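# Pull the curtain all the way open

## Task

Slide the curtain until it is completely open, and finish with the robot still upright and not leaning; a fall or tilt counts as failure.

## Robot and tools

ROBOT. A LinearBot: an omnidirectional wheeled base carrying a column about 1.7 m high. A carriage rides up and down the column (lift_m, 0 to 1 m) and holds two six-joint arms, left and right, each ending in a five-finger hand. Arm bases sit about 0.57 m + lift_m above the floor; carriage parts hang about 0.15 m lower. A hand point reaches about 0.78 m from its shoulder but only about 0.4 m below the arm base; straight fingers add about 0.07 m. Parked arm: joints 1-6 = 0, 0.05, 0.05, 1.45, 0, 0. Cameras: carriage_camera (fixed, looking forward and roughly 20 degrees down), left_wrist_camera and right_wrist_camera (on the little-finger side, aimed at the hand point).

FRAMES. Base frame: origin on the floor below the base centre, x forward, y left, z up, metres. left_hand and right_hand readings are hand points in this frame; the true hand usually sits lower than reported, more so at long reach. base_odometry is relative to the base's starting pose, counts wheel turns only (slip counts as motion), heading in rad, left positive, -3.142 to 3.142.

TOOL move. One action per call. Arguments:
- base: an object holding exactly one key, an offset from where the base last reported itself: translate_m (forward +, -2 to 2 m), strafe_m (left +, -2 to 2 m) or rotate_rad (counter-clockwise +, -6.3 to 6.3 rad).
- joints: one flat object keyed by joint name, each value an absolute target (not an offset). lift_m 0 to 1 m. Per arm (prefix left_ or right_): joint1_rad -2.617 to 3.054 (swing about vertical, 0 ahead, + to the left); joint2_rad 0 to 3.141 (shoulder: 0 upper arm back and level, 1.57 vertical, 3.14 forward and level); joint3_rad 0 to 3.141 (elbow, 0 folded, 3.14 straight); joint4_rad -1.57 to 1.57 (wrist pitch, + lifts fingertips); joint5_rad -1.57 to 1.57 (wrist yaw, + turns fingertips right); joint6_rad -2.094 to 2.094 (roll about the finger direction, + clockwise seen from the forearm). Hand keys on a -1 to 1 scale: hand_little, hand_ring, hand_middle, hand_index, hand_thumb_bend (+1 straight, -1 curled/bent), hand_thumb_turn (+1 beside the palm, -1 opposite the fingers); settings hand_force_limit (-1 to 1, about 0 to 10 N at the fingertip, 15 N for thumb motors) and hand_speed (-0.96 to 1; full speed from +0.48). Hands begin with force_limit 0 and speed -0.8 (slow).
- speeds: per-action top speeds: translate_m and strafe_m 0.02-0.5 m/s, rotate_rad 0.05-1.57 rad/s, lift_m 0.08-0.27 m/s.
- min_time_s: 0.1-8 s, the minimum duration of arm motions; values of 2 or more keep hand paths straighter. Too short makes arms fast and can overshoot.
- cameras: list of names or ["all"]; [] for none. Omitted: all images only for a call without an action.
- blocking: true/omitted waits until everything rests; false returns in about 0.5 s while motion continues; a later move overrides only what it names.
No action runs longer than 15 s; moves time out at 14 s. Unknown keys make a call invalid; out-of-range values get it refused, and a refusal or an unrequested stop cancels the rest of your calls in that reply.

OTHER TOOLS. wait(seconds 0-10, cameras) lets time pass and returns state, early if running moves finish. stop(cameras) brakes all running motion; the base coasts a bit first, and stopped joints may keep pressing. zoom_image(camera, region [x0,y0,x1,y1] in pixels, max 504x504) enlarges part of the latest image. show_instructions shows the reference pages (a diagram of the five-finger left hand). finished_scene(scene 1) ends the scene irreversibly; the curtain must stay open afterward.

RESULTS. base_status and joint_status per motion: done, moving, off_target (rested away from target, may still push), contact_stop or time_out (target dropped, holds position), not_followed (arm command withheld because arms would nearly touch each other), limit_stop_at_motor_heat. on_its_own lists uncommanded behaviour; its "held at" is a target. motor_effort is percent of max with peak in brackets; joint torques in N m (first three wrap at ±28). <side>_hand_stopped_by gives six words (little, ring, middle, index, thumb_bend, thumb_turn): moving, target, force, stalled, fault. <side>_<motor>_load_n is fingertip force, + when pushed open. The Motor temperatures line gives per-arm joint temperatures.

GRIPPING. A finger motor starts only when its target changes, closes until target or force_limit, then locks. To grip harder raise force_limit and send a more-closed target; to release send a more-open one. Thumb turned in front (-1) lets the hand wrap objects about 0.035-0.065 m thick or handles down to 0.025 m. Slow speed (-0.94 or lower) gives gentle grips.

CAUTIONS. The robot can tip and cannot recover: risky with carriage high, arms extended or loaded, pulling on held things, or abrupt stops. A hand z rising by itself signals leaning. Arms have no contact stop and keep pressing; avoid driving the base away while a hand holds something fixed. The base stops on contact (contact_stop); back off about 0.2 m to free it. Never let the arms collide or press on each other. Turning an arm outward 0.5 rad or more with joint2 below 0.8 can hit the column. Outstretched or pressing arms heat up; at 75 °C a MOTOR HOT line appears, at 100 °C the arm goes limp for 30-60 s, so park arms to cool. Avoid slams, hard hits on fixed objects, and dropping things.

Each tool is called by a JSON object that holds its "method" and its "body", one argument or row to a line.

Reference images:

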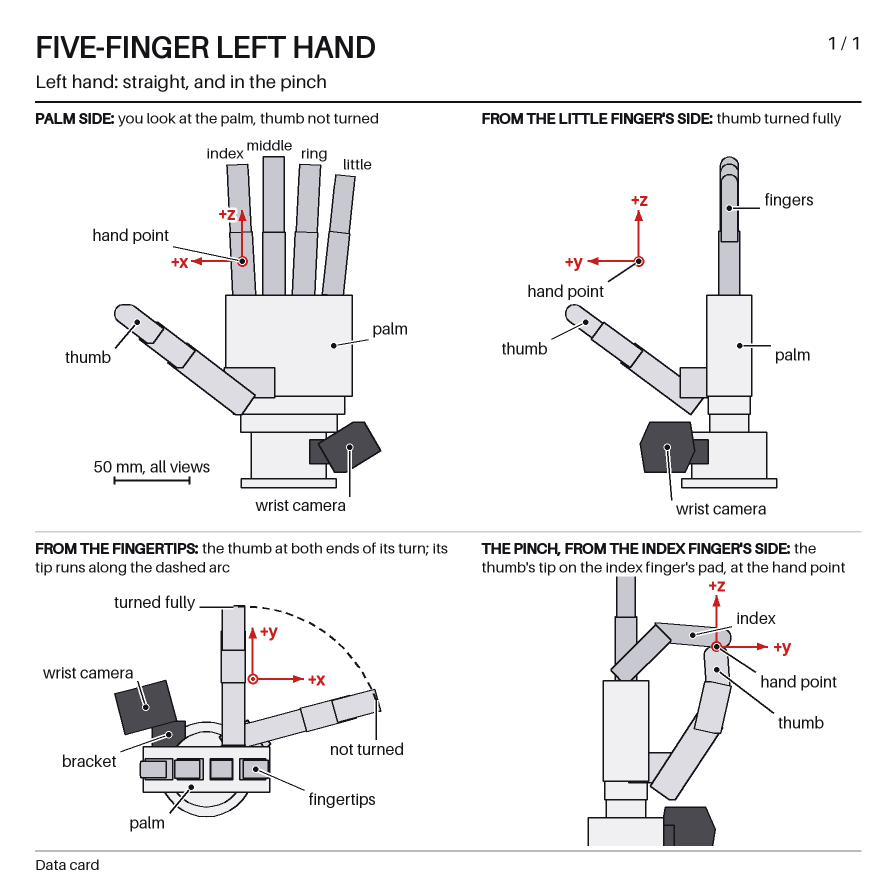

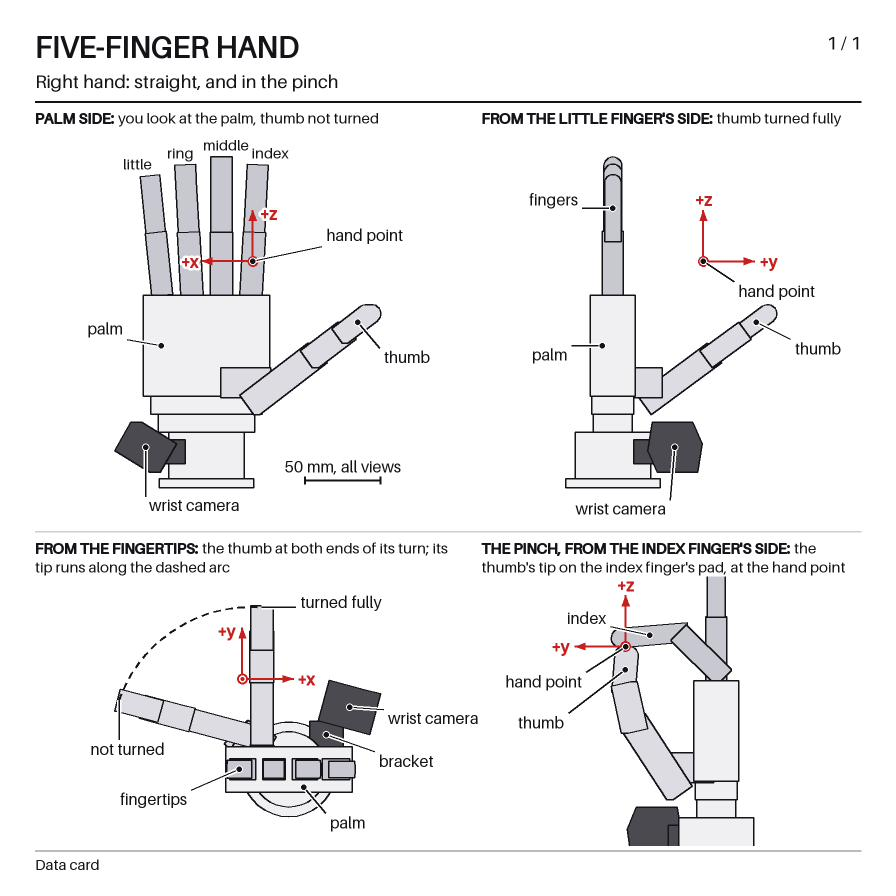

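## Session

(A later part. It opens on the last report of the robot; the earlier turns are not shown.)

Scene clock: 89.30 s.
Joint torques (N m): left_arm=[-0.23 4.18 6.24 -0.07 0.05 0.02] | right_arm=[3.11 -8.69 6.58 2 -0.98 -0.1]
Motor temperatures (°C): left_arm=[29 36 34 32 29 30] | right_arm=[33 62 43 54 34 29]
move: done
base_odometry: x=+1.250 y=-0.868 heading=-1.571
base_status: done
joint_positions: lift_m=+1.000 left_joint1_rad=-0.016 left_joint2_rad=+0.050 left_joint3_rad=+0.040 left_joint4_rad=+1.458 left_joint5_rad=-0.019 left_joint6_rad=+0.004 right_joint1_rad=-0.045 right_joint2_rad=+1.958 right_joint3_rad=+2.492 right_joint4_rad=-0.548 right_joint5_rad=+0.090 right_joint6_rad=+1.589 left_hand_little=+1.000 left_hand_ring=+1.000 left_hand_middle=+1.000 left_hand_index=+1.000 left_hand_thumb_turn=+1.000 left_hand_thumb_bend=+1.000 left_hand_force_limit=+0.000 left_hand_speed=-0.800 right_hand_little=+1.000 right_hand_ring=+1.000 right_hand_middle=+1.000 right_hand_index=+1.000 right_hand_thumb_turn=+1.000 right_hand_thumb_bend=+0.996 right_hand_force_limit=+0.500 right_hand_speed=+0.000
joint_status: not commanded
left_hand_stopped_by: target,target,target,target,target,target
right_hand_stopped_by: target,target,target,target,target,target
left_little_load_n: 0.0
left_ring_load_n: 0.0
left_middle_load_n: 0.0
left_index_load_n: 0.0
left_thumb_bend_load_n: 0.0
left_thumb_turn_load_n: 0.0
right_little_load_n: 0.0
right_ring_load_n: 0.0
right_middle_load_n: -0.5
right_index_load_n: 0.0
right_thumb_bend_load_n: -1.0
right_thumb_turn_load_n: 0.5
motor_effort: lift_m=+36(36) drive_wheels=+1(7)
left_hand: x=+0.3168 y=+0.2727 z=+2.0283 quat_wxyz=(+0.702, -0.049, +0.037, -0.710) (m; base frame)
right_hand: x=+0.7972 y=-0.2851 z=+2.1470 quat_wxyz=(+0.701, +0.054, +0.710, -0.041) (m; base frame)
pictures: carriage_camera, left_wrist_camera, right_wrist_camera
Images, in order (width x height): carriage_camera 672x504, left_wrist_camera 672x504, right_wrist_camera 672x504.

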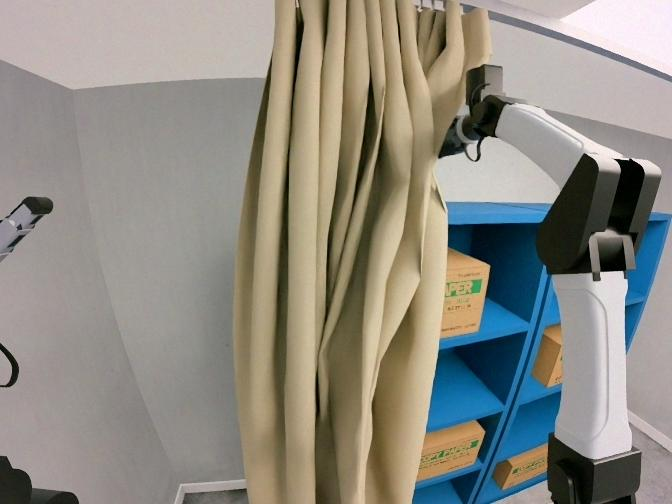

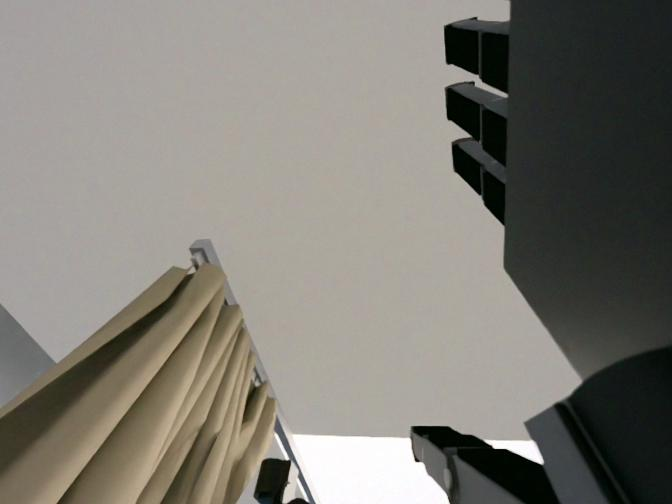

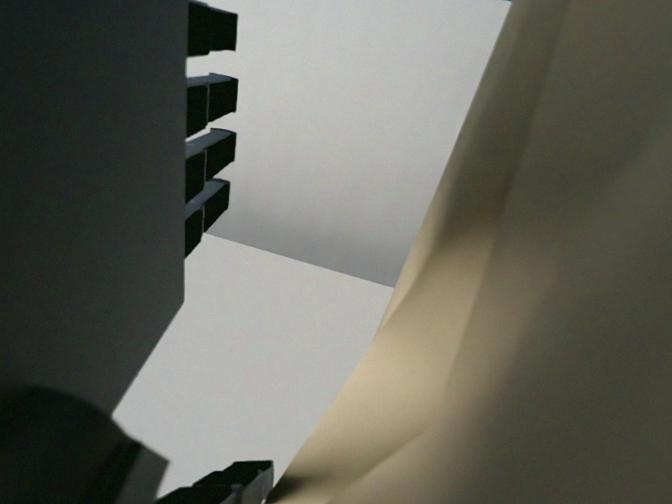

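{"method": "move", "body": {
  "base": {"strafe_m": 0.15},
  "speeds": {"strafe_m": 0.08},
  "cameras": ["all"]
}}

Scene clock: 92.10 s.
Joint torques (N m): left_arm=[-0.05 4.16 6.24 -0.07 0.05 0.02] | right_arm=[9.37 -8.68 6.56 2.23 -2.26 -0.31]
Motor temperatures (°C): left_arm=[29 36 34 32 29 30] | right_arm=[33 61 43 53 35 29]
move: done
base_odometry: x=+1.400 y=-0.868 heading=-1.572
base_status: done
joint_positions: lift_m=+1.000 left_joint1_rad=-0.016 left_joint2_rad=+0.050 left_joint3_rad=+0.040 left_joint4_rad=+1.458 left_joint5_rad=-0.019 left_joint6_rad=+0.004 right_joint1_rad=-0.125 right_joint2_rad=+1.958 right_joint3_rad=+2.492 right_joint4_rad=-0.573 right_joint5_rad=+0.207 right_joint6_rad=+1.614 left_hand_little=+1.000 left_hand_ring=+1.000 left_hand_middle=+1.000 left_hand_index=+1.000 left_hand_thumb_turn=+1.000 left_hand_thumb_bend=+1.000 left_hand_force_limit=+0.000 left_hand_speed=-0.800 right_hand_little=+1.000 right_hand_ring=+1.000 right_hand_middle=+1.000 right_hand_index=+1.000 right_hand_thumb_turn=+1.000 right_hand_thumb_bend=+0.996 right_hand_force_limit=+0.500 right_hand_speed=+0.000
joint_status: not commanded
left_hand_stopped_by: target,target,target,target,target,target
right_hand_stopped_by: target,target,target,target,target,target
left_little_load_n: 0.0
left_ring_load_n: 0.0
left_middle_load_n: 0.0
left_index_load_n: 0.0
left_thumb_bend_load_n: 0.0
left_thumb_turn_load_n: 0.0
right_little_load_n: 0.0
right_ring_load_n: 0.0
right_middle_load_n: 0.0
right_index_load_n: 0.0
right_thumb_bend_load_n: -3.0
right_thumb_turn_load_n: 1.0
motor_effort: lift_m=+36(36) drive_wheels=+3(8)
left_hand: x=+0.3167 y=+0.2726 z=+2.0283 quat_wxyz=(+0.702, -0.049, +0.037, -0.710) (m; base frame)
right_hand: x=+0.7977 y=-0.3558 z=+2.1415 quat_wxyz=(+0.686, +0.132, +0.708, -0.103) (m; base frame)
pictures: carriage_camera, left_wrist_camera, right_wrist_camera
Images, in order (width x height): carriage_camera 672x504, left_wrist_camera 672x504, right_wrist_camera 672x504.

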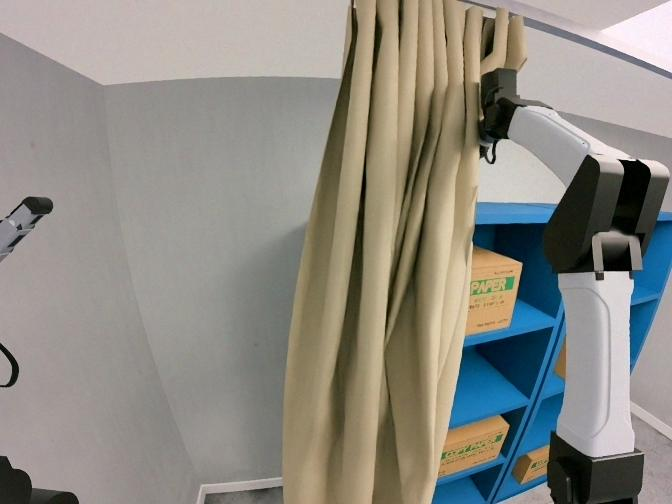

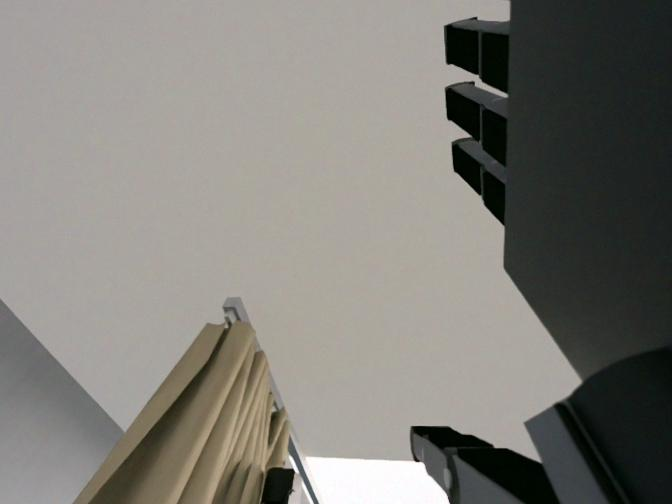

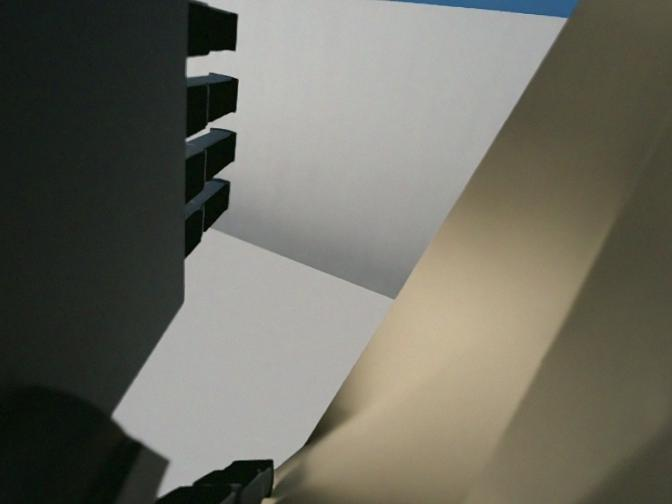

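{"method": "zoom_image", "body": {
  "camera": "left_wrist_camera",
  "region": [150, 280, 350, 504]
}}

{"method": "zoom_image", "body": {
  "camera": "carriage_camera",
  "region": [330, 0, 560, 170]
}}

Scaled by 2.250 from the camera's 672x504 image, which has a finer 960x720 frame.

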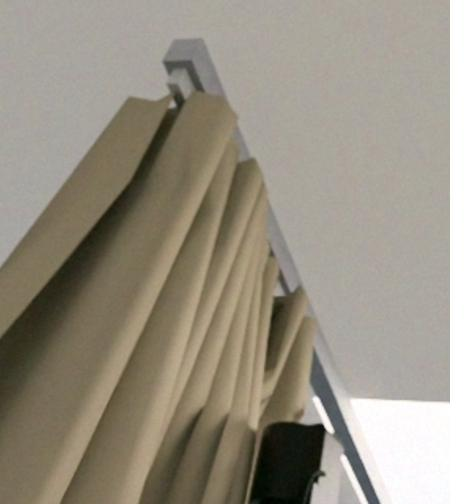

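Scaled by 2.191 from the camera's 672x504 image, which has a finer 960x720 frame.

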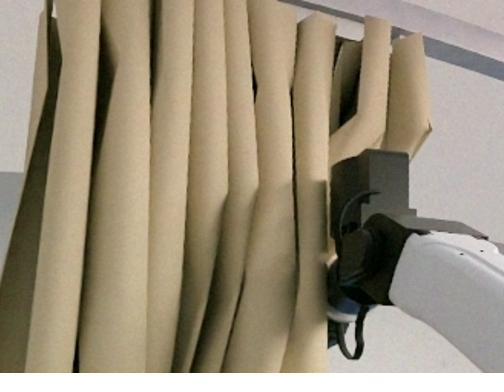

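{"method": "move", "body": {
  "base": {"strafe_m": 0.06},
  "joints": {"right_joint1_rad": 0.1},
  "speeds": {"strafe_m": 0.05},
  "min_time_s": 2,
  "cameras": ["all"]
}}

{"method": "zoom_image", "body": {
  "camera": "carriage_camera",
  "region": [330, 0, 560, 170]
}}

Scene clock: 94.97 s.
Joint torques (N m): left_arm=[-0.09 4.16 6.24 -0.07 0.05 0.02] | right_arm=[16.8 -9.11 6.61 3.07 -2.99 -0.71]
Motor temperatures (°C): left_arm=[29 36 34 32 29 30] | right_arm=[36 61 43 54 36 29]
move: off_target
base_odometry: x=+1.460 y=-0.869 heading=-1.572
base_status: done
joint_positions: lift_m=+1.000 left_joint1_rad=-0.016 left_joint2_rad=+0.050 left_joint3_rad=+0.040 left_joint4_rad=+1.458 left_joint5_rad=-0.019 left_joint6_rad=+0.004 right_joint1_rad=-0.120 right_joint2_rad=+1.962 right_joint3_rad=+2.492 right_joint4_rad=-0.664 right_joint5_rad=+0.277 right_joint6_rad=+1.654 left_hand_little=+1.000 left_hand_ring=+1.000 left_hand_middle=+1.000 left_hand_index=+1.000 left_hand_thumb_turn=+1.000 left_hand_thumb_bend=+1.000 left_hand_force_limit=+0.000 left_hand_speed=-0.800 right_hand_little=+1.000 right_hand_ring=+1.000 right_hand_middle=+1.000 right_hand_index=+1.000 right_hand_thumb_turn=+1.000 right_hand_thumb_bend=+0.994 right_hand_force_limit=+0.500 right_hand_speed=+0.000
joint_status: right_joint1_rad off_target (ended at -0.120, target +0.100)
left_hand_stopped_by: target,target,target,target,target,target
right_hand_stopped_by: target,target,target,target,target,target
left_little_load_n: 0.0
left_ring_load_n: 0.0
left_middle_load_n: 0.0
left_index_load_n: 0.0
left_thumb_bend_load_n: 0.0
left_thumb_turn_load_n: 0.0
right_little_load_n: 0.0
right_ring_load_n: 0.0
right_middle_load_n: 0.0
right_index_load_n: 0.0
right_thumb_bend_load_n: -8.0
right_thumb_turn_load_n: 0.5
motor_effort: lift_m=+36(37) drive_wheels=+6(10)
left_hand: x=+0.3167 y=+0.2727 z=+2.0283 quat_wxyz=(+0.702, -0.049, +0.037, -0.710) (m; base frame)
right_hand: x=+0.7995 y=-0.3687 z=+2.1158 quat_wxyz=(+0.650, +0.166, +0.733, -0.116) (m; base frame)
pictures: carriage_camera, left_wrist_camera, right_wrist_camera
Images, in order (width x height): carriage_camera 672x504, left_wrist_camera 672x504, right_wrist_camera 672x504.

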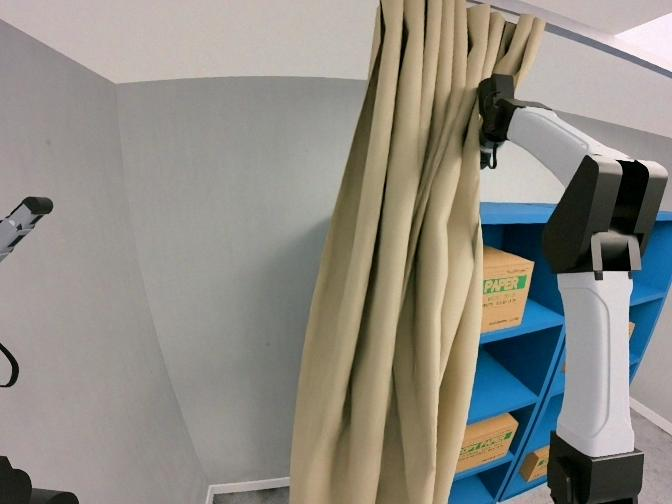

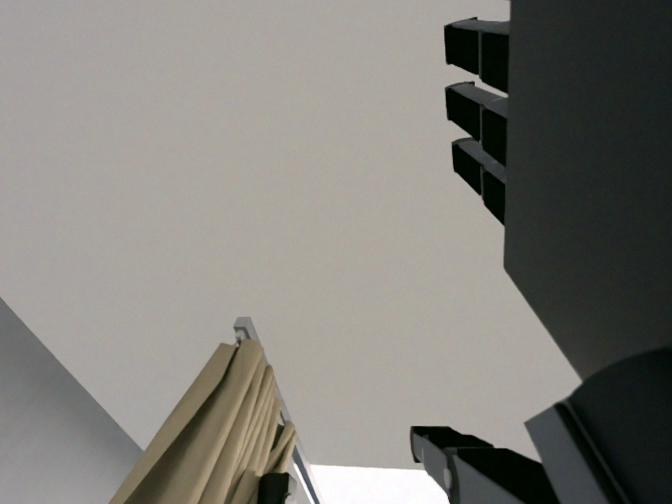

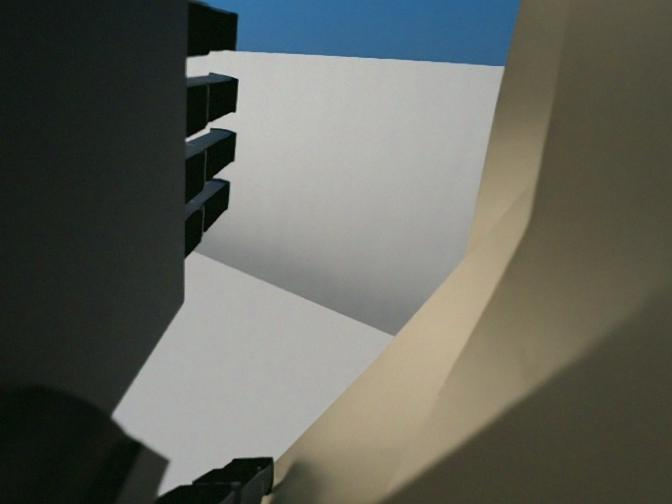

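Scaled by 2.191 from the camera's 672x504 image, which has a finer 960x720 frame.

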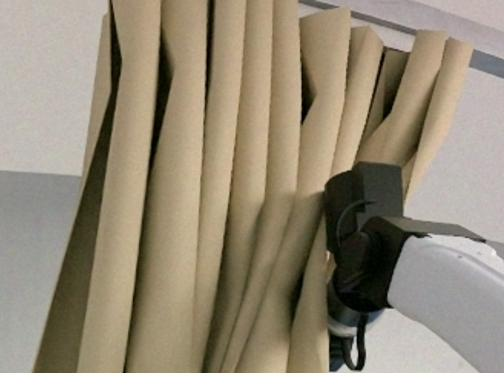

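{"method": "move", "body": {
  "joints": {"right_joint1_rad": -0.1}
}}

{"method": "move", "body": {
  "base": {"strafe_m": -0.3},
  "speeds": {"strafe_m": 0.2}
}}

{"method": "move", "body": {
  "joints": {"right_joint1_rad": 0, "right_joint2_rad": 1.703, "right_joint3_rad": 2.6, "right_joint4_rad": -0.897, "right_joint5_rad": -0.4, "right_joint6_rad": -1.57},
  "min_time_s": 3,
  "cameras": ["all"]
}}

Scene clock: 97.33 s.
Joint torques (N m): left_arm=[-0.08 4.19 6.24 -0.07 0.05 0.02] | right_arm=[6.86 -9.46 6.65 3.08 -1.87 -0.46]
Motor temperatures (°C): left_arm=[29 36 34 32 29 30] | right_arm=[38 60 43 55 37 29]
move: off_target
base_odometry: x=+1.460 y=-0.869 heading=-1.572
base_status: not commanded
joint_positions: lift_m=+1.000 left_joint1_rad=-0.016 left_joint2_rad=+0.050 left_joint3_rad=+0.040 left_joint4_rad=+1.458 left_joint5_rad=-0.019 left_joint6_rad=+0.004 right_joint1_rad=-0.193 right_joint2_rad=+1.966 right_joint3_rad=+2.492 right_joint4_rad=-0.664 right_joint5_rad=+0.174 right_joint6_rad=+1.628 left_hand_little=+1.000 left_hand_ring=+1.000 left_hand_middle=+1.000 left_hand_index=+1.000 left_hand_thumb_turn=+1.000 left_hand_thumb_bend=+1.000 left_hand_force_limit=+0.000 left_hand_speed=-0.800 right_hand_little=+1.000 right_hand_ring=+1.000 right_hand_middle=+1.000 right_hand_index=+1.000 right_hand_thumb_turn=+1.000 right_hand_thumb_bend=+0.995 right_hand_force_limit=+0.500 right_hand_speed=+0.000
joint_status: right_joint1_rad off_target (ended at -0.193, target -0.100)
left_hand_stopped_by: target,target,target,target,target,target
right_hand_stopped_by: target,target,target,target,target,target
left_little_load_n: 0.0
left_ring_load_n: 0.0
left_middle_load_n: 0.0
left_index_load_n: 0.0
left_thumb_bend_load_n: 0.0
left_thumb_turn_load_n: 0.0
right_little_load_n: 0.0
right_ring_load_n: 0.0
right_middle_load_n: 0.0
right_index_load_n: 0.0
right_thumb_bend_load_n: -5.0
right_thumb_turn_load_n: 0.5
motor_effort: lift_m=+36(36) drive_wheels=+4(6)
left_hand: x=+0.3167 y=+0.2727 z=+2.0283 quat_wxyz=(+0.702, -0.049, +0.037, -0.710) (m; base frame)
right_hand: x=+0.7973 y=-0.3891 z=+2.1126 quat_wxyz=(+0.648, +0.150, +0.738, -0.109) (m; base frame)
pictures: none

Scene clock: 100.03 s.
Joint torques (N m): left_arm=[-0.01 4.18 6.24 -0.07 0.05 0.02] | right_arm=[-0.03 -9.4 6.61 2.23 -0.1 0.08]
Motor temperatures (°C): left_arm=[29 36 34 32 29 30] | right_arm=[37 60 43 55 36 29]
move: done
base_odometry: x=+1.160 y=-0.868 heading=-1.572
base_status: done
joint_positions: lift_m=+1.000 left_joint1_rad=-0.016 left_joint2_rad=+0.050 left_joint3_rad=+0.040 left_joint4_rad=+1.458 left_joint5_rad=-0.019 left_joint6_rad=+0.004 right_joint1_rad=-0.106 right_joint2_rad=+1.966 right_joint3_rad=+2.492 right_joint4_rad=-0.572 right_joint5_rad=+0.009 right_joint6_rad=+1.572 left_hand_little=+1.000 left_hand_ring=+1.000 left_hand_middle=+1.000 left_hand_index=+1.000 left_hand_thumb_turn=+1.000 left_hand_thumb_bend=+1.000 left_hand_force_limit=+0.000 left_hand_speed=-0.800 right_hand_little=+1.000 right_hand_ring=+1.000 right_hand_middle=+1.000 right_hand_index=+1.000 right_hand_thumb_turn=+1.000 right_hand_thumb_bend=+0.996 right_hand_force_limit=+0.500 right_hand_speed=+0.000
joint_status: not commanded
left_hand_stopped_by: target,target,target,target,target,target
right_hand_stopped_by: target,target,target,target,target,target
left_little_load_n: 0.0
left_ring_load_n: 0.0
left_middle_load_n: 0.0
left_index_load_n: 0.0
left_thumb_bend_load_n: 0.0
left_thumb_turn_load_n: 0.0
right_little_load_n: 0.5
right_ring_load_n: 0.0
right_middle_load_n: 0.0
right_index_load_n: 0.0
right_thumb_bend_load_n: -0.5
right_thumb_turn_load_n: 0.0
on_its_own: right_joint1_rad moved +0.087 to your old target -0.100
motor_effort: lift_m=+36(36) drive_wheels=-3(8)
left_hand: x=+0.3167 y=+0.2726 z=+2.0283 quat_wxyz=(+0.702, -0.049, +0.037, -0.710) (m; base frame)
right_hand: x=+0.7989 y=-0.3036 z=+2.1350 quat_wxyz=(+0.689, +0.042, +0.722, -0.039) (m; base frame)
pictures: none

Scene clock: 103.47 s.
Joint torques (N m): left_arm=[-0.03 4.18 6.24 -0.07 0.05 0.02] | right_arm=[1.47 -9.13 6.28 2.06 -0.82 -0.18]
Motor temperatures (°C): left_arm=[29 36 34 32 29 30] | right_arm=[37 59 43 54 36 29]
move: off_target
base_odometry: x=+1.160 y=-0.868 heading=-1.572
base_status: not commanded
joint_positions: lift_m=+1.000 left_joint1_rad=-0.016 left_joint2_rad=+0.050 left_joint3_rad=+0.040 left_joint4_rad=+1.458 left_joint5_rad=-0.019 left_joint6_rad=+0.004 right_joint1_rad=-0.024 right_joint2_rad=+1.749 right_joint3_rad=+2.567 right_joint4_rad=-0.893 right_joint5_rad=-0.327 right_joint6_rad=-1.546 left_hand_little=+1.000 left_hand_ring=+1.000 left_hand_middle=+1.000 left_hand_index=+1.000 left_hand_thumb_turn=+1.000 left_hand_thumb_bend=+1.000 left_hand_force_limit=+0.000 left_hand_speed=-0.800 right_hand_little=+1.000 right_hand_ring=+1.000 right_hand_middle=+1.000 right_hand_index=+1.000 right_hand_thumb_turn=+1.000 right_hand_thumb_bend=+0.996 right_hand_force_limit=+0.500 right_hand_speed=+0.000
joint_status: right_joint1_rad off_target (ended at -0.024, target +0.000); right_joint5_rad off_target (ended at -0.327, target -0.400); right_joint6_rad off_target (ended at -1.546, target -1.570); the others done
left_hand_stopped_by: target,target,target,target,target,target
right_hand_stopped_by: target,target,target,target,target,target
left_little_load_n: 0.0
left_ring_load_n: 0.0
left_middle_load_n: 0.0
left_index_load_n: 0.0
left_thumb_bend_load_n: 0.0
left_thumb_turn_load_n: 0.0
right_little_load_n: -0.5
right_ring_load_n: 0.0
right_middle_load_n: 0.0
right_index_load_n: 0.0
right_thumb_bend_load_n: 0.0
right_thumb_turn_load_n: 0.0
motor_effort: lift_m=+36(36) drive_wheels=-3(3)
left_hand: x=+0.3167 y=+0.2726 z=+2.0283 quat_wxyz=(+0.702, -0.049, +0.037, -0.710) (m; base frame)
right_hand: x=+0.6870 y=-0.3062 z=+2.1246 quat_wxyz=(+0.120, -0.726, -0.093, -0.671) (m; base frame)
pictures: carriage_camera, left_wrist_camera, right_wrist_camera
Images, in order (width x height): carriage_camera 672x504, left_wrist_camera 672x504, right_wrist_camera 672x504.

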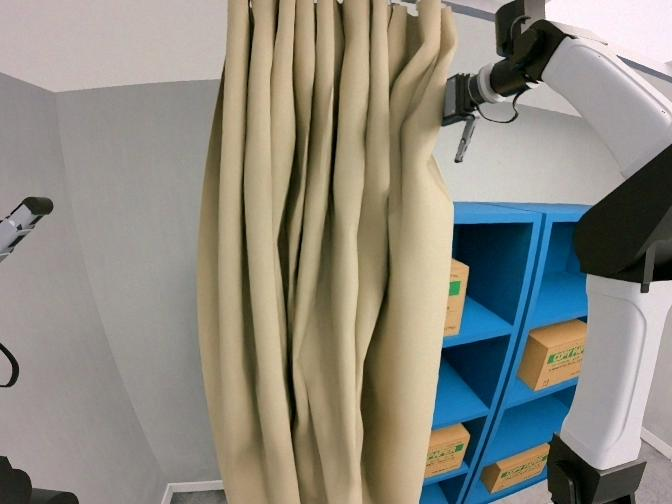

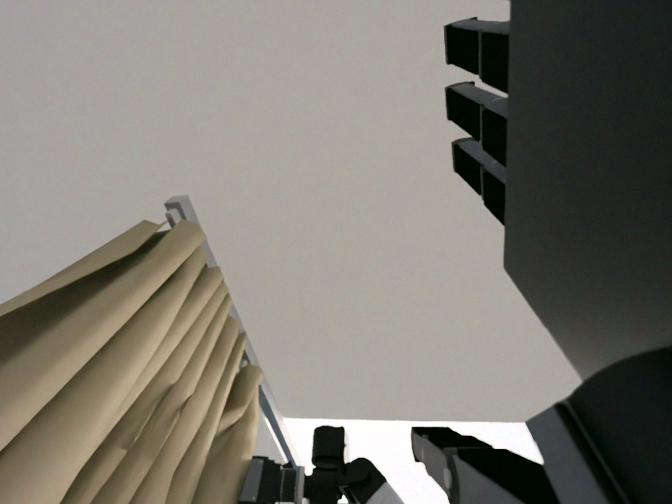

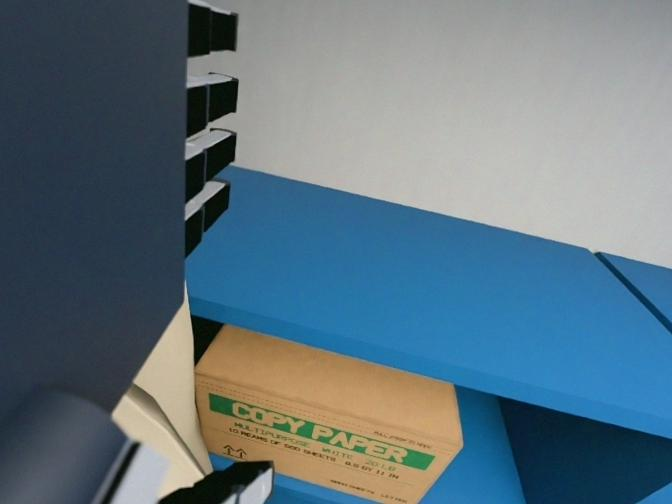

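{"method": "move", "body": {
  "base": {"strafe_m": -0.08},
  "joints": {"right_joint2_rad": 1.68, "right_joint3_rad": 2.64, "right_joint4_rad": -0.93}
}}

{"method": "move", "body": {
  "base": {"translate_m": 0.12},
  "speeds": {"translate_m": 0.15},
  "cameras": ["all"]
}}

Scene clock: 105.20 s.
Joint torques (N m): left_arm=[-0.12 4.18 6.24 -0.07 0.05 0.02] | right_arm=[0.06 -6.08 4.67 2.17 -0.2 -0.03]
Motor temperatures (°C): left_arm=[29 36 35 32 29 30] | right_arm=[36 59 43 54 36 29]
move: done
base_odometry: x=+1.080 y=-0.868 heading=-1.572
base_status: done
joint_positions: lift_m=+1.000 left_joint1_rad=-0.016 left_joint2_rad=+0.050 left_joint3_rad=+0.040 left_joint4_rad=+1.458 left_joint5_rad=-0.018 left_joint6_rad=+0.004 right_joint1_rad=-0.006 right_joint2_rad=+1.699 right_joint3_rad=+2.622 right_joint4_rad=-0.942 right_joint5_rad=-0.383 right_joint6_rad=-1.562 left_hand_little=+1.000 left_hand_ring=+1.000 left_hand_middle=+1.000 left_hand_index=+1.000 left_hand_thumb_turn=+1.000 left_hand_thumb_bend=+1.000 left_hand_force_limit=+0.000 left_hand_speed=-0.800 right_hand_little=+1.000 right_hand_ring=+1.000 right_hand_middle=+1.000 right_hand_index=+1.000 right_hand_thumb_turn=+1.000 right_hand_thumb_bend=+0.996 right_hand_force_limit=+0.500 right_hand_speed=+0.000
joint_status: all done
left_hand_stopped_by: target,target,target,target,target,target
right_hand_stopped_by: target,target,target,target,target,target
left_little_load_n: 0.0
left_ring_load_n: 0.0
left_middle_load_n: 0.0
left_index_load_n: 0.0
left_thumb_bend_load_n: 0.0
left_thumb_turn_load_n: 0.0
right_little_load_n: 0.0
right_ring_load_n: 0.0
right_middle_load_n: 0.0
right_index_load_n: 0.0
right_thumb_bend_load_n: 0.0
right_thumb_turn_load_n: 0.0
on_its_own: right_joint5_rad moved -0.056 to your old target -0.400
motor_effort: lift_m=+36(36) drive_wheels=-3(8)
left_hand: x=+0.3167 y=+0.2726 z=+2.0282 quat_wxyz=(+0.702, -0.049, +0.037, -0.710) (m; base frame)
right_hand: x=+0.6523 y=-0.2868 z=+2.1549 quat_wxyz=(+0.137, -0.702, -0.128, -0.687) (m; base frame)
pictures: none

Scene clock: 107.03 s.
Joint torques (N m): left_arm=[-0.09 4.21 6.24 -0.07 0.05 0.02] | right_arm=[0.08 -4.94 4.59 2.16 -0.08 -0.03]
Motor temperatures (°C): left_arm=[29 36 35 32 29 30] | right_arm=[36 58 43 54 35 29]
move: done
base_odometry: x=+1.079 y=-0.988 heading=-1.572
base_status: done
joint_positions: lift_m=+1.000 left_joint1_rad=-0.016 left_joint2_rad=+0.050 left_joint3_rad=+0.040 left_joint4_rad=+1.458 left_joint5_rad=-0.018 left_joint6_rad=+0.004 right_joint1_rad=-0.006 right_joint2_rad=+1.686 right_joint3_rad=+2.622 right_joint4_rad=-0.940 right_joint5_rad=-0.390 right_joint6_rad=-1.562 left_hand_little=+1.000 left_hand_ring=+1.000 left_hand_middle=+1.000 left_hand_index=+1.000 left_hand_thumb_turn=+1.000 left_hand_thumb_bend=+1.000 left_hand_force_limit=+0.000 left_hand_speed=-0.800 right_hand_little=+1.000 right_hand_ring=+1.000 right_hand_middle=+1.000 right_hand_index=+1.000 right_hand_thumb_turn=+1.000 right_hand_thumb_bend=+0.996 right_hand_force_limit=+0.500 right_hand_speed=+0.000
joint_status: not commanded
left_hand_stopped_by: target,target,target,target,target,target
right_hand_stopped_by: target,target,target,target,target,target
left_little_load_n: 0.0
left_ring_load_n: 0.0
left_middle_load_n: 0.0
left_index_load_n: 0.0
left_thumb_bend_load_n: 0.0
left_thumb_turn_load_n: 0.0
right_little_load_n: 0.0
right_ring_load_n: 0.0
right_middle_load_n: 0.0
right_index_load_n: 0.0
right_thumb_bend_load_n: 0.0
right_thumb_turn_load_n: 0.0
motor_effort: lift_m=+36(36) drive_wheels=-3(7)
left_hand: x=+0.3167 y=+0.2726 z=+2.0282 quat_wxyz=(+0.702, -0.049, +0.037, -0.710) (m; base frame)
right_hand: x=+0.6467 y=-0.2854 z=+2.1605 quat_wxyz=(+0.138, -0.696, -0.132, -0.692) (m; base frame)
pictures: carriage_camera, left_wrist_camera, right_wrist_camera
Images, in order (width x height): carriage_camera 672x504, left_wrist_camera 672x504, right_wrist_camera 672x504.

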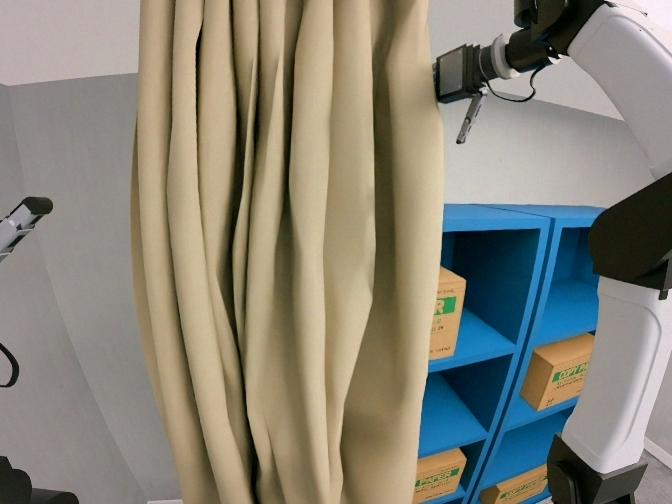

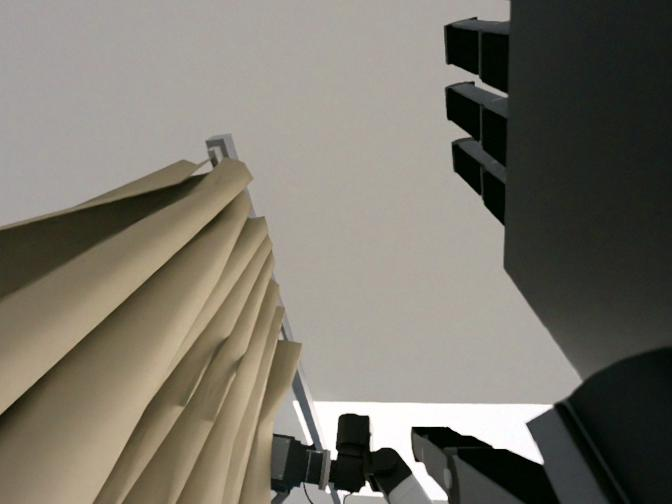

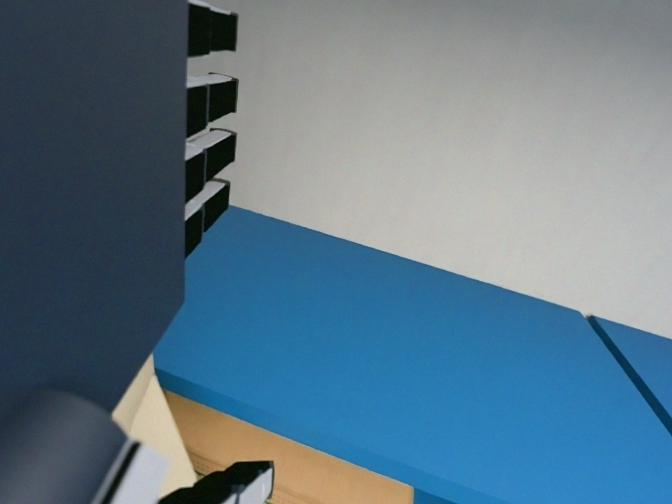

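{"method": "move", "body": {
  "base": {"translate_m": 0.05},
  "speeds": {"translate_m": 0.15}
}}

{"method": "move", "body": {
  "base": {"strafe_m": 0.25},
  "speeds": {"strafe_m": 0.1},
  "cameras": ["all"]
}}

Scene clock: 108.63 s.
Joint torques (N m): left_arm=[-0.1 4.21 6.24 -0.06 0.05 0.03] | right_arm=[0.05 -4.89 4.27 2.09 -0.09 -0.03]
Motor temperatures (°C): left_arm=[29 36 35 32 29 30] | right_arm=[36 57 43 54 35 29]
move: done
base_odometry: x=+1.079 y=-1.038 heading=-1.572
base_status: done
joint_positions: lift_m=+1.000 left_joint1_rad=-0.016 left_joint2_rad=+0.050 left_joint3_rad=+0.040 left_joint4_rad=+1.457 left_joint5_rad=-0.018 left_joint6_rad=+0.004 right_joint1_rad=-0.006 right_joint2_rad=+1.686 right_joint3_rad=+2.627 right_joint4_rad=-0.935 right_joint5_rad=-0.392 right_joint6_rad=-1.562 left_hand_little=+1.000 left_hand_ring=+1.000 left_hand_middle=+1.000 left_hand_index=+1.000 left_hand_thumb_turn=+1.000 left_hand_thumb_bend=+1.000 left_hand_force_limit=+0.000 left_hand_speed=-0.800 right_hand_little=+1.000 right_hand_ring=+1.000 right_hand_middle=+1.000 right_hand_index=+1.000 right_hand_thumb_turn=+1.000 right_hand_thumb_bend=+0.996 right_hand_force_limit=+0.500 right_hand_speed=+0.000
joint_status: not commanded
left_hand_stopped_by: target,target,target,target,target,target
right_hand_stopped_by: target,target,target,target,target,target
left_little_load_n: 0.0
left_ring_load_n: 0.0
left_middle_load_n: 0.5
left_index_load_n: 0.0
left_thumb_bend_load_n: 0.0
left_thumb_turn_load_n: 0.0
right_little_load_n: 0.0
right_ring_load_n: 0.0
right_middle_load_n: 0.0
right_index_load_n: 0.0
right_thumb_bend_load_n: 0.0
right_thumb_turn_load_n: 0.0
motor_effort: lift_m=+36(36) drive_wheels=+1(8)
left_hand: x=+0.3169 y=+0.2726 z=+2.0282 quat_wxyz=(+0.702, -0.049, +0.037, -0.710) (m; base frame)
right_hand: x=+0.6457 y=-0.2849 z=+2.1639 quat_wxyz=(+0.138, -0.692, -0.133, -0.695) (m; base frame)
pictures: none

Scene clock: 111.93 s.
Joint torques (N m): left_arm=[-0.06 4.18 6.24 -0.06 0.05 0.04] | right_arm=[7.21 -4.94 4.29 2.47 -2.67 -0.75]
Motor temperatures (°C): left_arm=[29 36 35 32 29 30] | right_arm=[35 56 43 53 36 29]
move: done
base_odometry: x=+1.329 y=-1.039 heading=-1.572
base_status: done
joint_positions: lift_m=+1.000 left_joint1_rad=-0.016 left_joint2_rad=+0.050 left_joint3_rad=+0.040 left_joint4_rad=+1.457 left_joint5_rad=-0.018 left_joint6_rad=+0.004 right_joint1_rad=-0.098 right_joint2_rad=+1.686 right_joint3_rad=+2.627 right_joint4_rad=-0.968 right_joint5_rad=-0.156 right_joint6_rad=-1.486 left_hand_little=+1.000 left_hand_ring=+1.000 left_hand_middle=+1.000 left_hand_index=+1.000 left_hand_thumb_turn=+1.000 left_hand_thumb_bend=+1.000 left_hand_force_limit=+0.000 left_hand_speed=-0.800 right_hand_little=+1.000 right_hand_ring=+1.000 right_hand_middle=+1.000 right_hand_index=+1.000 right_hand_thumb_turn=+1.000 right_hand_thumb_bend=+0.996 right_hand_force_limit=+0.500 right_hand_speed=+0.000
joint_status: not commanded
left_hand_stopped_by: target,target,target,target,target,target
right_hand_stopped_by: target,target,target,target,target,target
left_little_load_n: 0.0
left_ring_load_n: 0.0
left_middle_load_n: 0.0
left_index_load_n: 0.0
left_thumb_bend_load_n: 0.0
left_thumb_turn_load_n: 0.0
right_little_load_n: 0.0
right_ring_load_n: 0.0
right_middle_load_n: 0.0
right_index_load_n: 0.0
right_thumb_bend_load_n: 0.0
right_thumb_turn_load_n: 0.0
motor_effort: lift_m=+36(36) drive_wheels=+3(7)
left_hand: x=+0.3169 y=+0.2725 z=+2.0282 quat_wxyz=(+0.702, -0.049, +0.038, -0.710) (m; base frame)
right_hand: x=+0.6382 y=-0.3684 z=+2.1503 quat_wxyz=(+0.051, -0.716, +0.011, -0.696) (m; base frame)
pictures: carriage_camera, left_wrist_camera, right_wrist_camera
Images, in order (width x height): carriage_camera 672x504, left_wrist_camera 672x504, right_wrist_camera 672x504.

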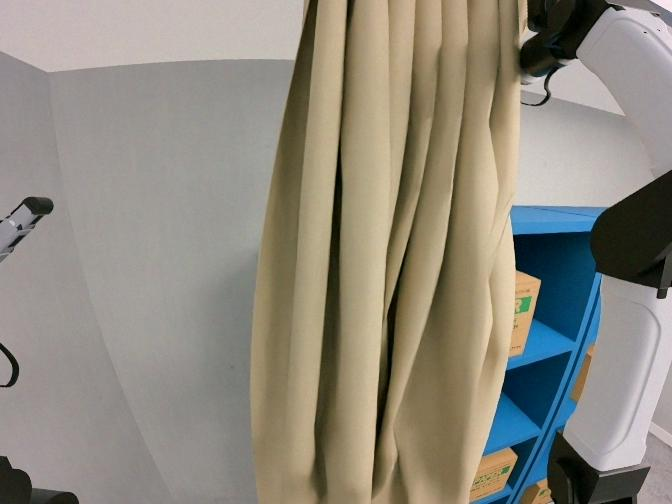

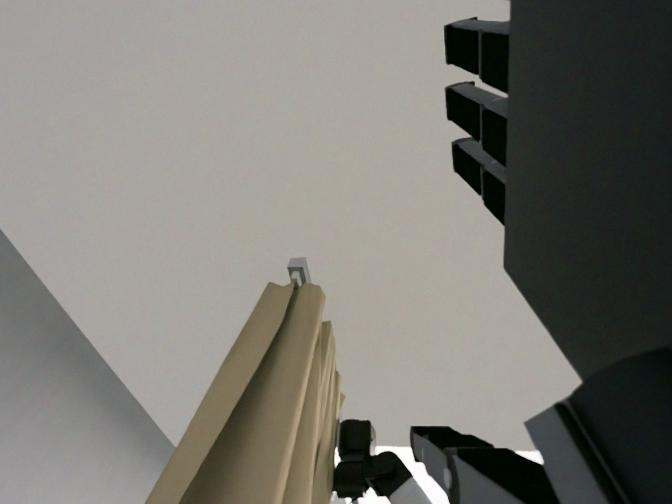

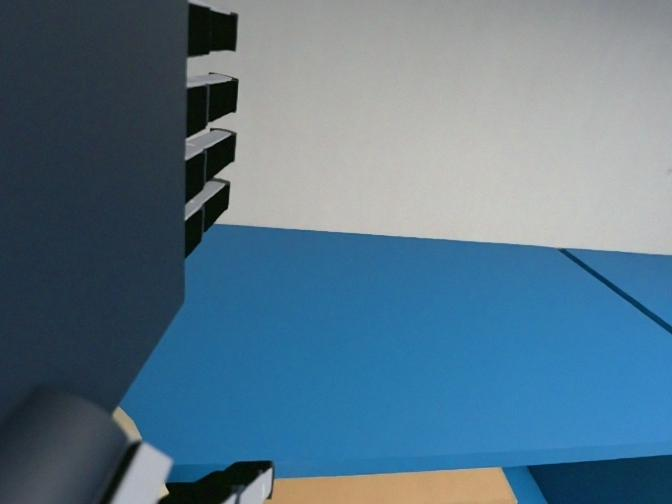

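{"method": "move", "body": {
  "base": {"strafe_m": 0.12},
  "joints": {"right_joint5_rad": -0.5},
  "speeds": {"strafe_m": 0.06},
  "cameras": ["all"]
}}

Scene clock: 114.83 s.
Joint torques (N m): left_arm=[-0.1 4.18 6.24 -0.06 0.05 0.02] | right_arm=[15.43 -7.16 4.4 2.59 -5 -0.95]
Motor temperatures (°C): left_arm=[29 36 35 32 29 30] | right_arm=[37 55 42 54 39 29]
move: off_target
base_odometry: x=+1.448 y=-1.039 heading=-1.574
base_status: done
joint_positions: lift_m=+1.000 left_joint1_rad=-0.016 left_joint2_rad=+0.050 left_joint3_rad=+0.040 left_joint4_rad=+1.457 left_joint5_rad=-0.018 left_joint6_rad=+0.004 right_joint1_rad=-0.203 right_joint2_rad=+1.710 right_joint3_rad=+2.627 right_joint4_rad=-0.982 right_joint5_rad=-0.042 right_joint6_rad=-1.463 left_hand_little=+1.000 left_hand_ring=+1.000 left_hand_middle=+1.000 left_hand_index=+1.000 left_hand_thumb_turn=+1.000 left_hand_thumb_bend=+1.000 left_hand_force_limit=+0.000 left_hand_speed=-0.800 right_hand_little=+1.000 right_hand_ring=+1.000 right_hand_middle=+1.000 right_hand_index=+1.000 right_hand_thumb_turn=+1.000 right_hand_thumb_bend=+0.996 right_hand_force_limit=+0.500 right_hand_speed=+0.000
joint_status: right_joint5_rad off_target (ended at -0.042, target -0.500)
left_hand_stopped_by: target,target,target,target,target,target
right_hand_stopped_by: target,target,target,target,target,target
left_little_load_n: 0.0
left_ring_load_n: 0.0
left_middle_load_n: 0.0
left_index_load_n: 0.0
left_thumb_bend_load_n: 0.0
left_thumb_turn_load_n: 0.0
right_little_load_n: 0.0
right_ring_load_n: -0.5
right_middle_load_n: 0.0
right_index_load_n: 0.0
right_thumb_bend_load_n: 0.0
right_thumb_turn_load_n: 0.0
motor_effort: lift_m=+36(36) drive_wheels=+26(29)
left_hand: x=+0.3169 y=+0.2726 z=+2.0282 quat_wxyz=(+0.702, -0.049, +0.038, -0.710) (m; base frame)
right_hand: x=+0.6297 y=-0.4342 z=+2.1360 quat_wxyz=(-0.017, -0.723, +0.098, -0.684) (m; base frame)
pictures: carriage_camera, left_wrist_camera, right_wrist_camera
Images, in order (width x height): carriage_camera 672x504, left_wrist_camera 672x504, right_wrist_camera 672x504.

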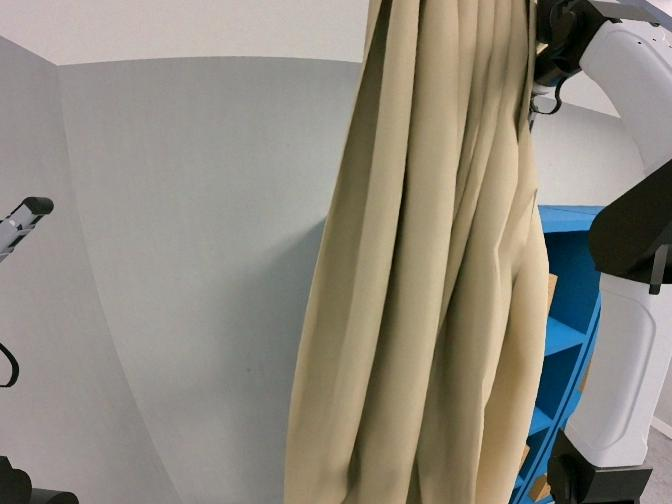

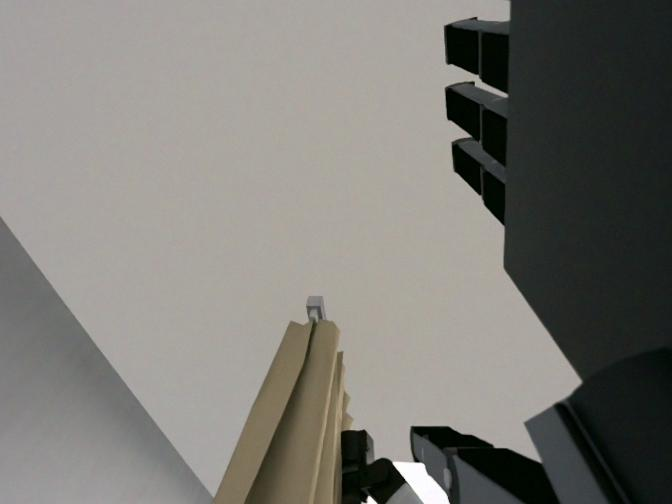

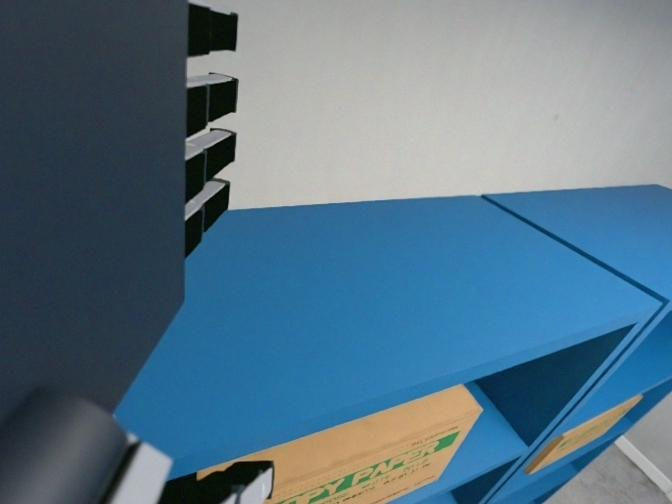

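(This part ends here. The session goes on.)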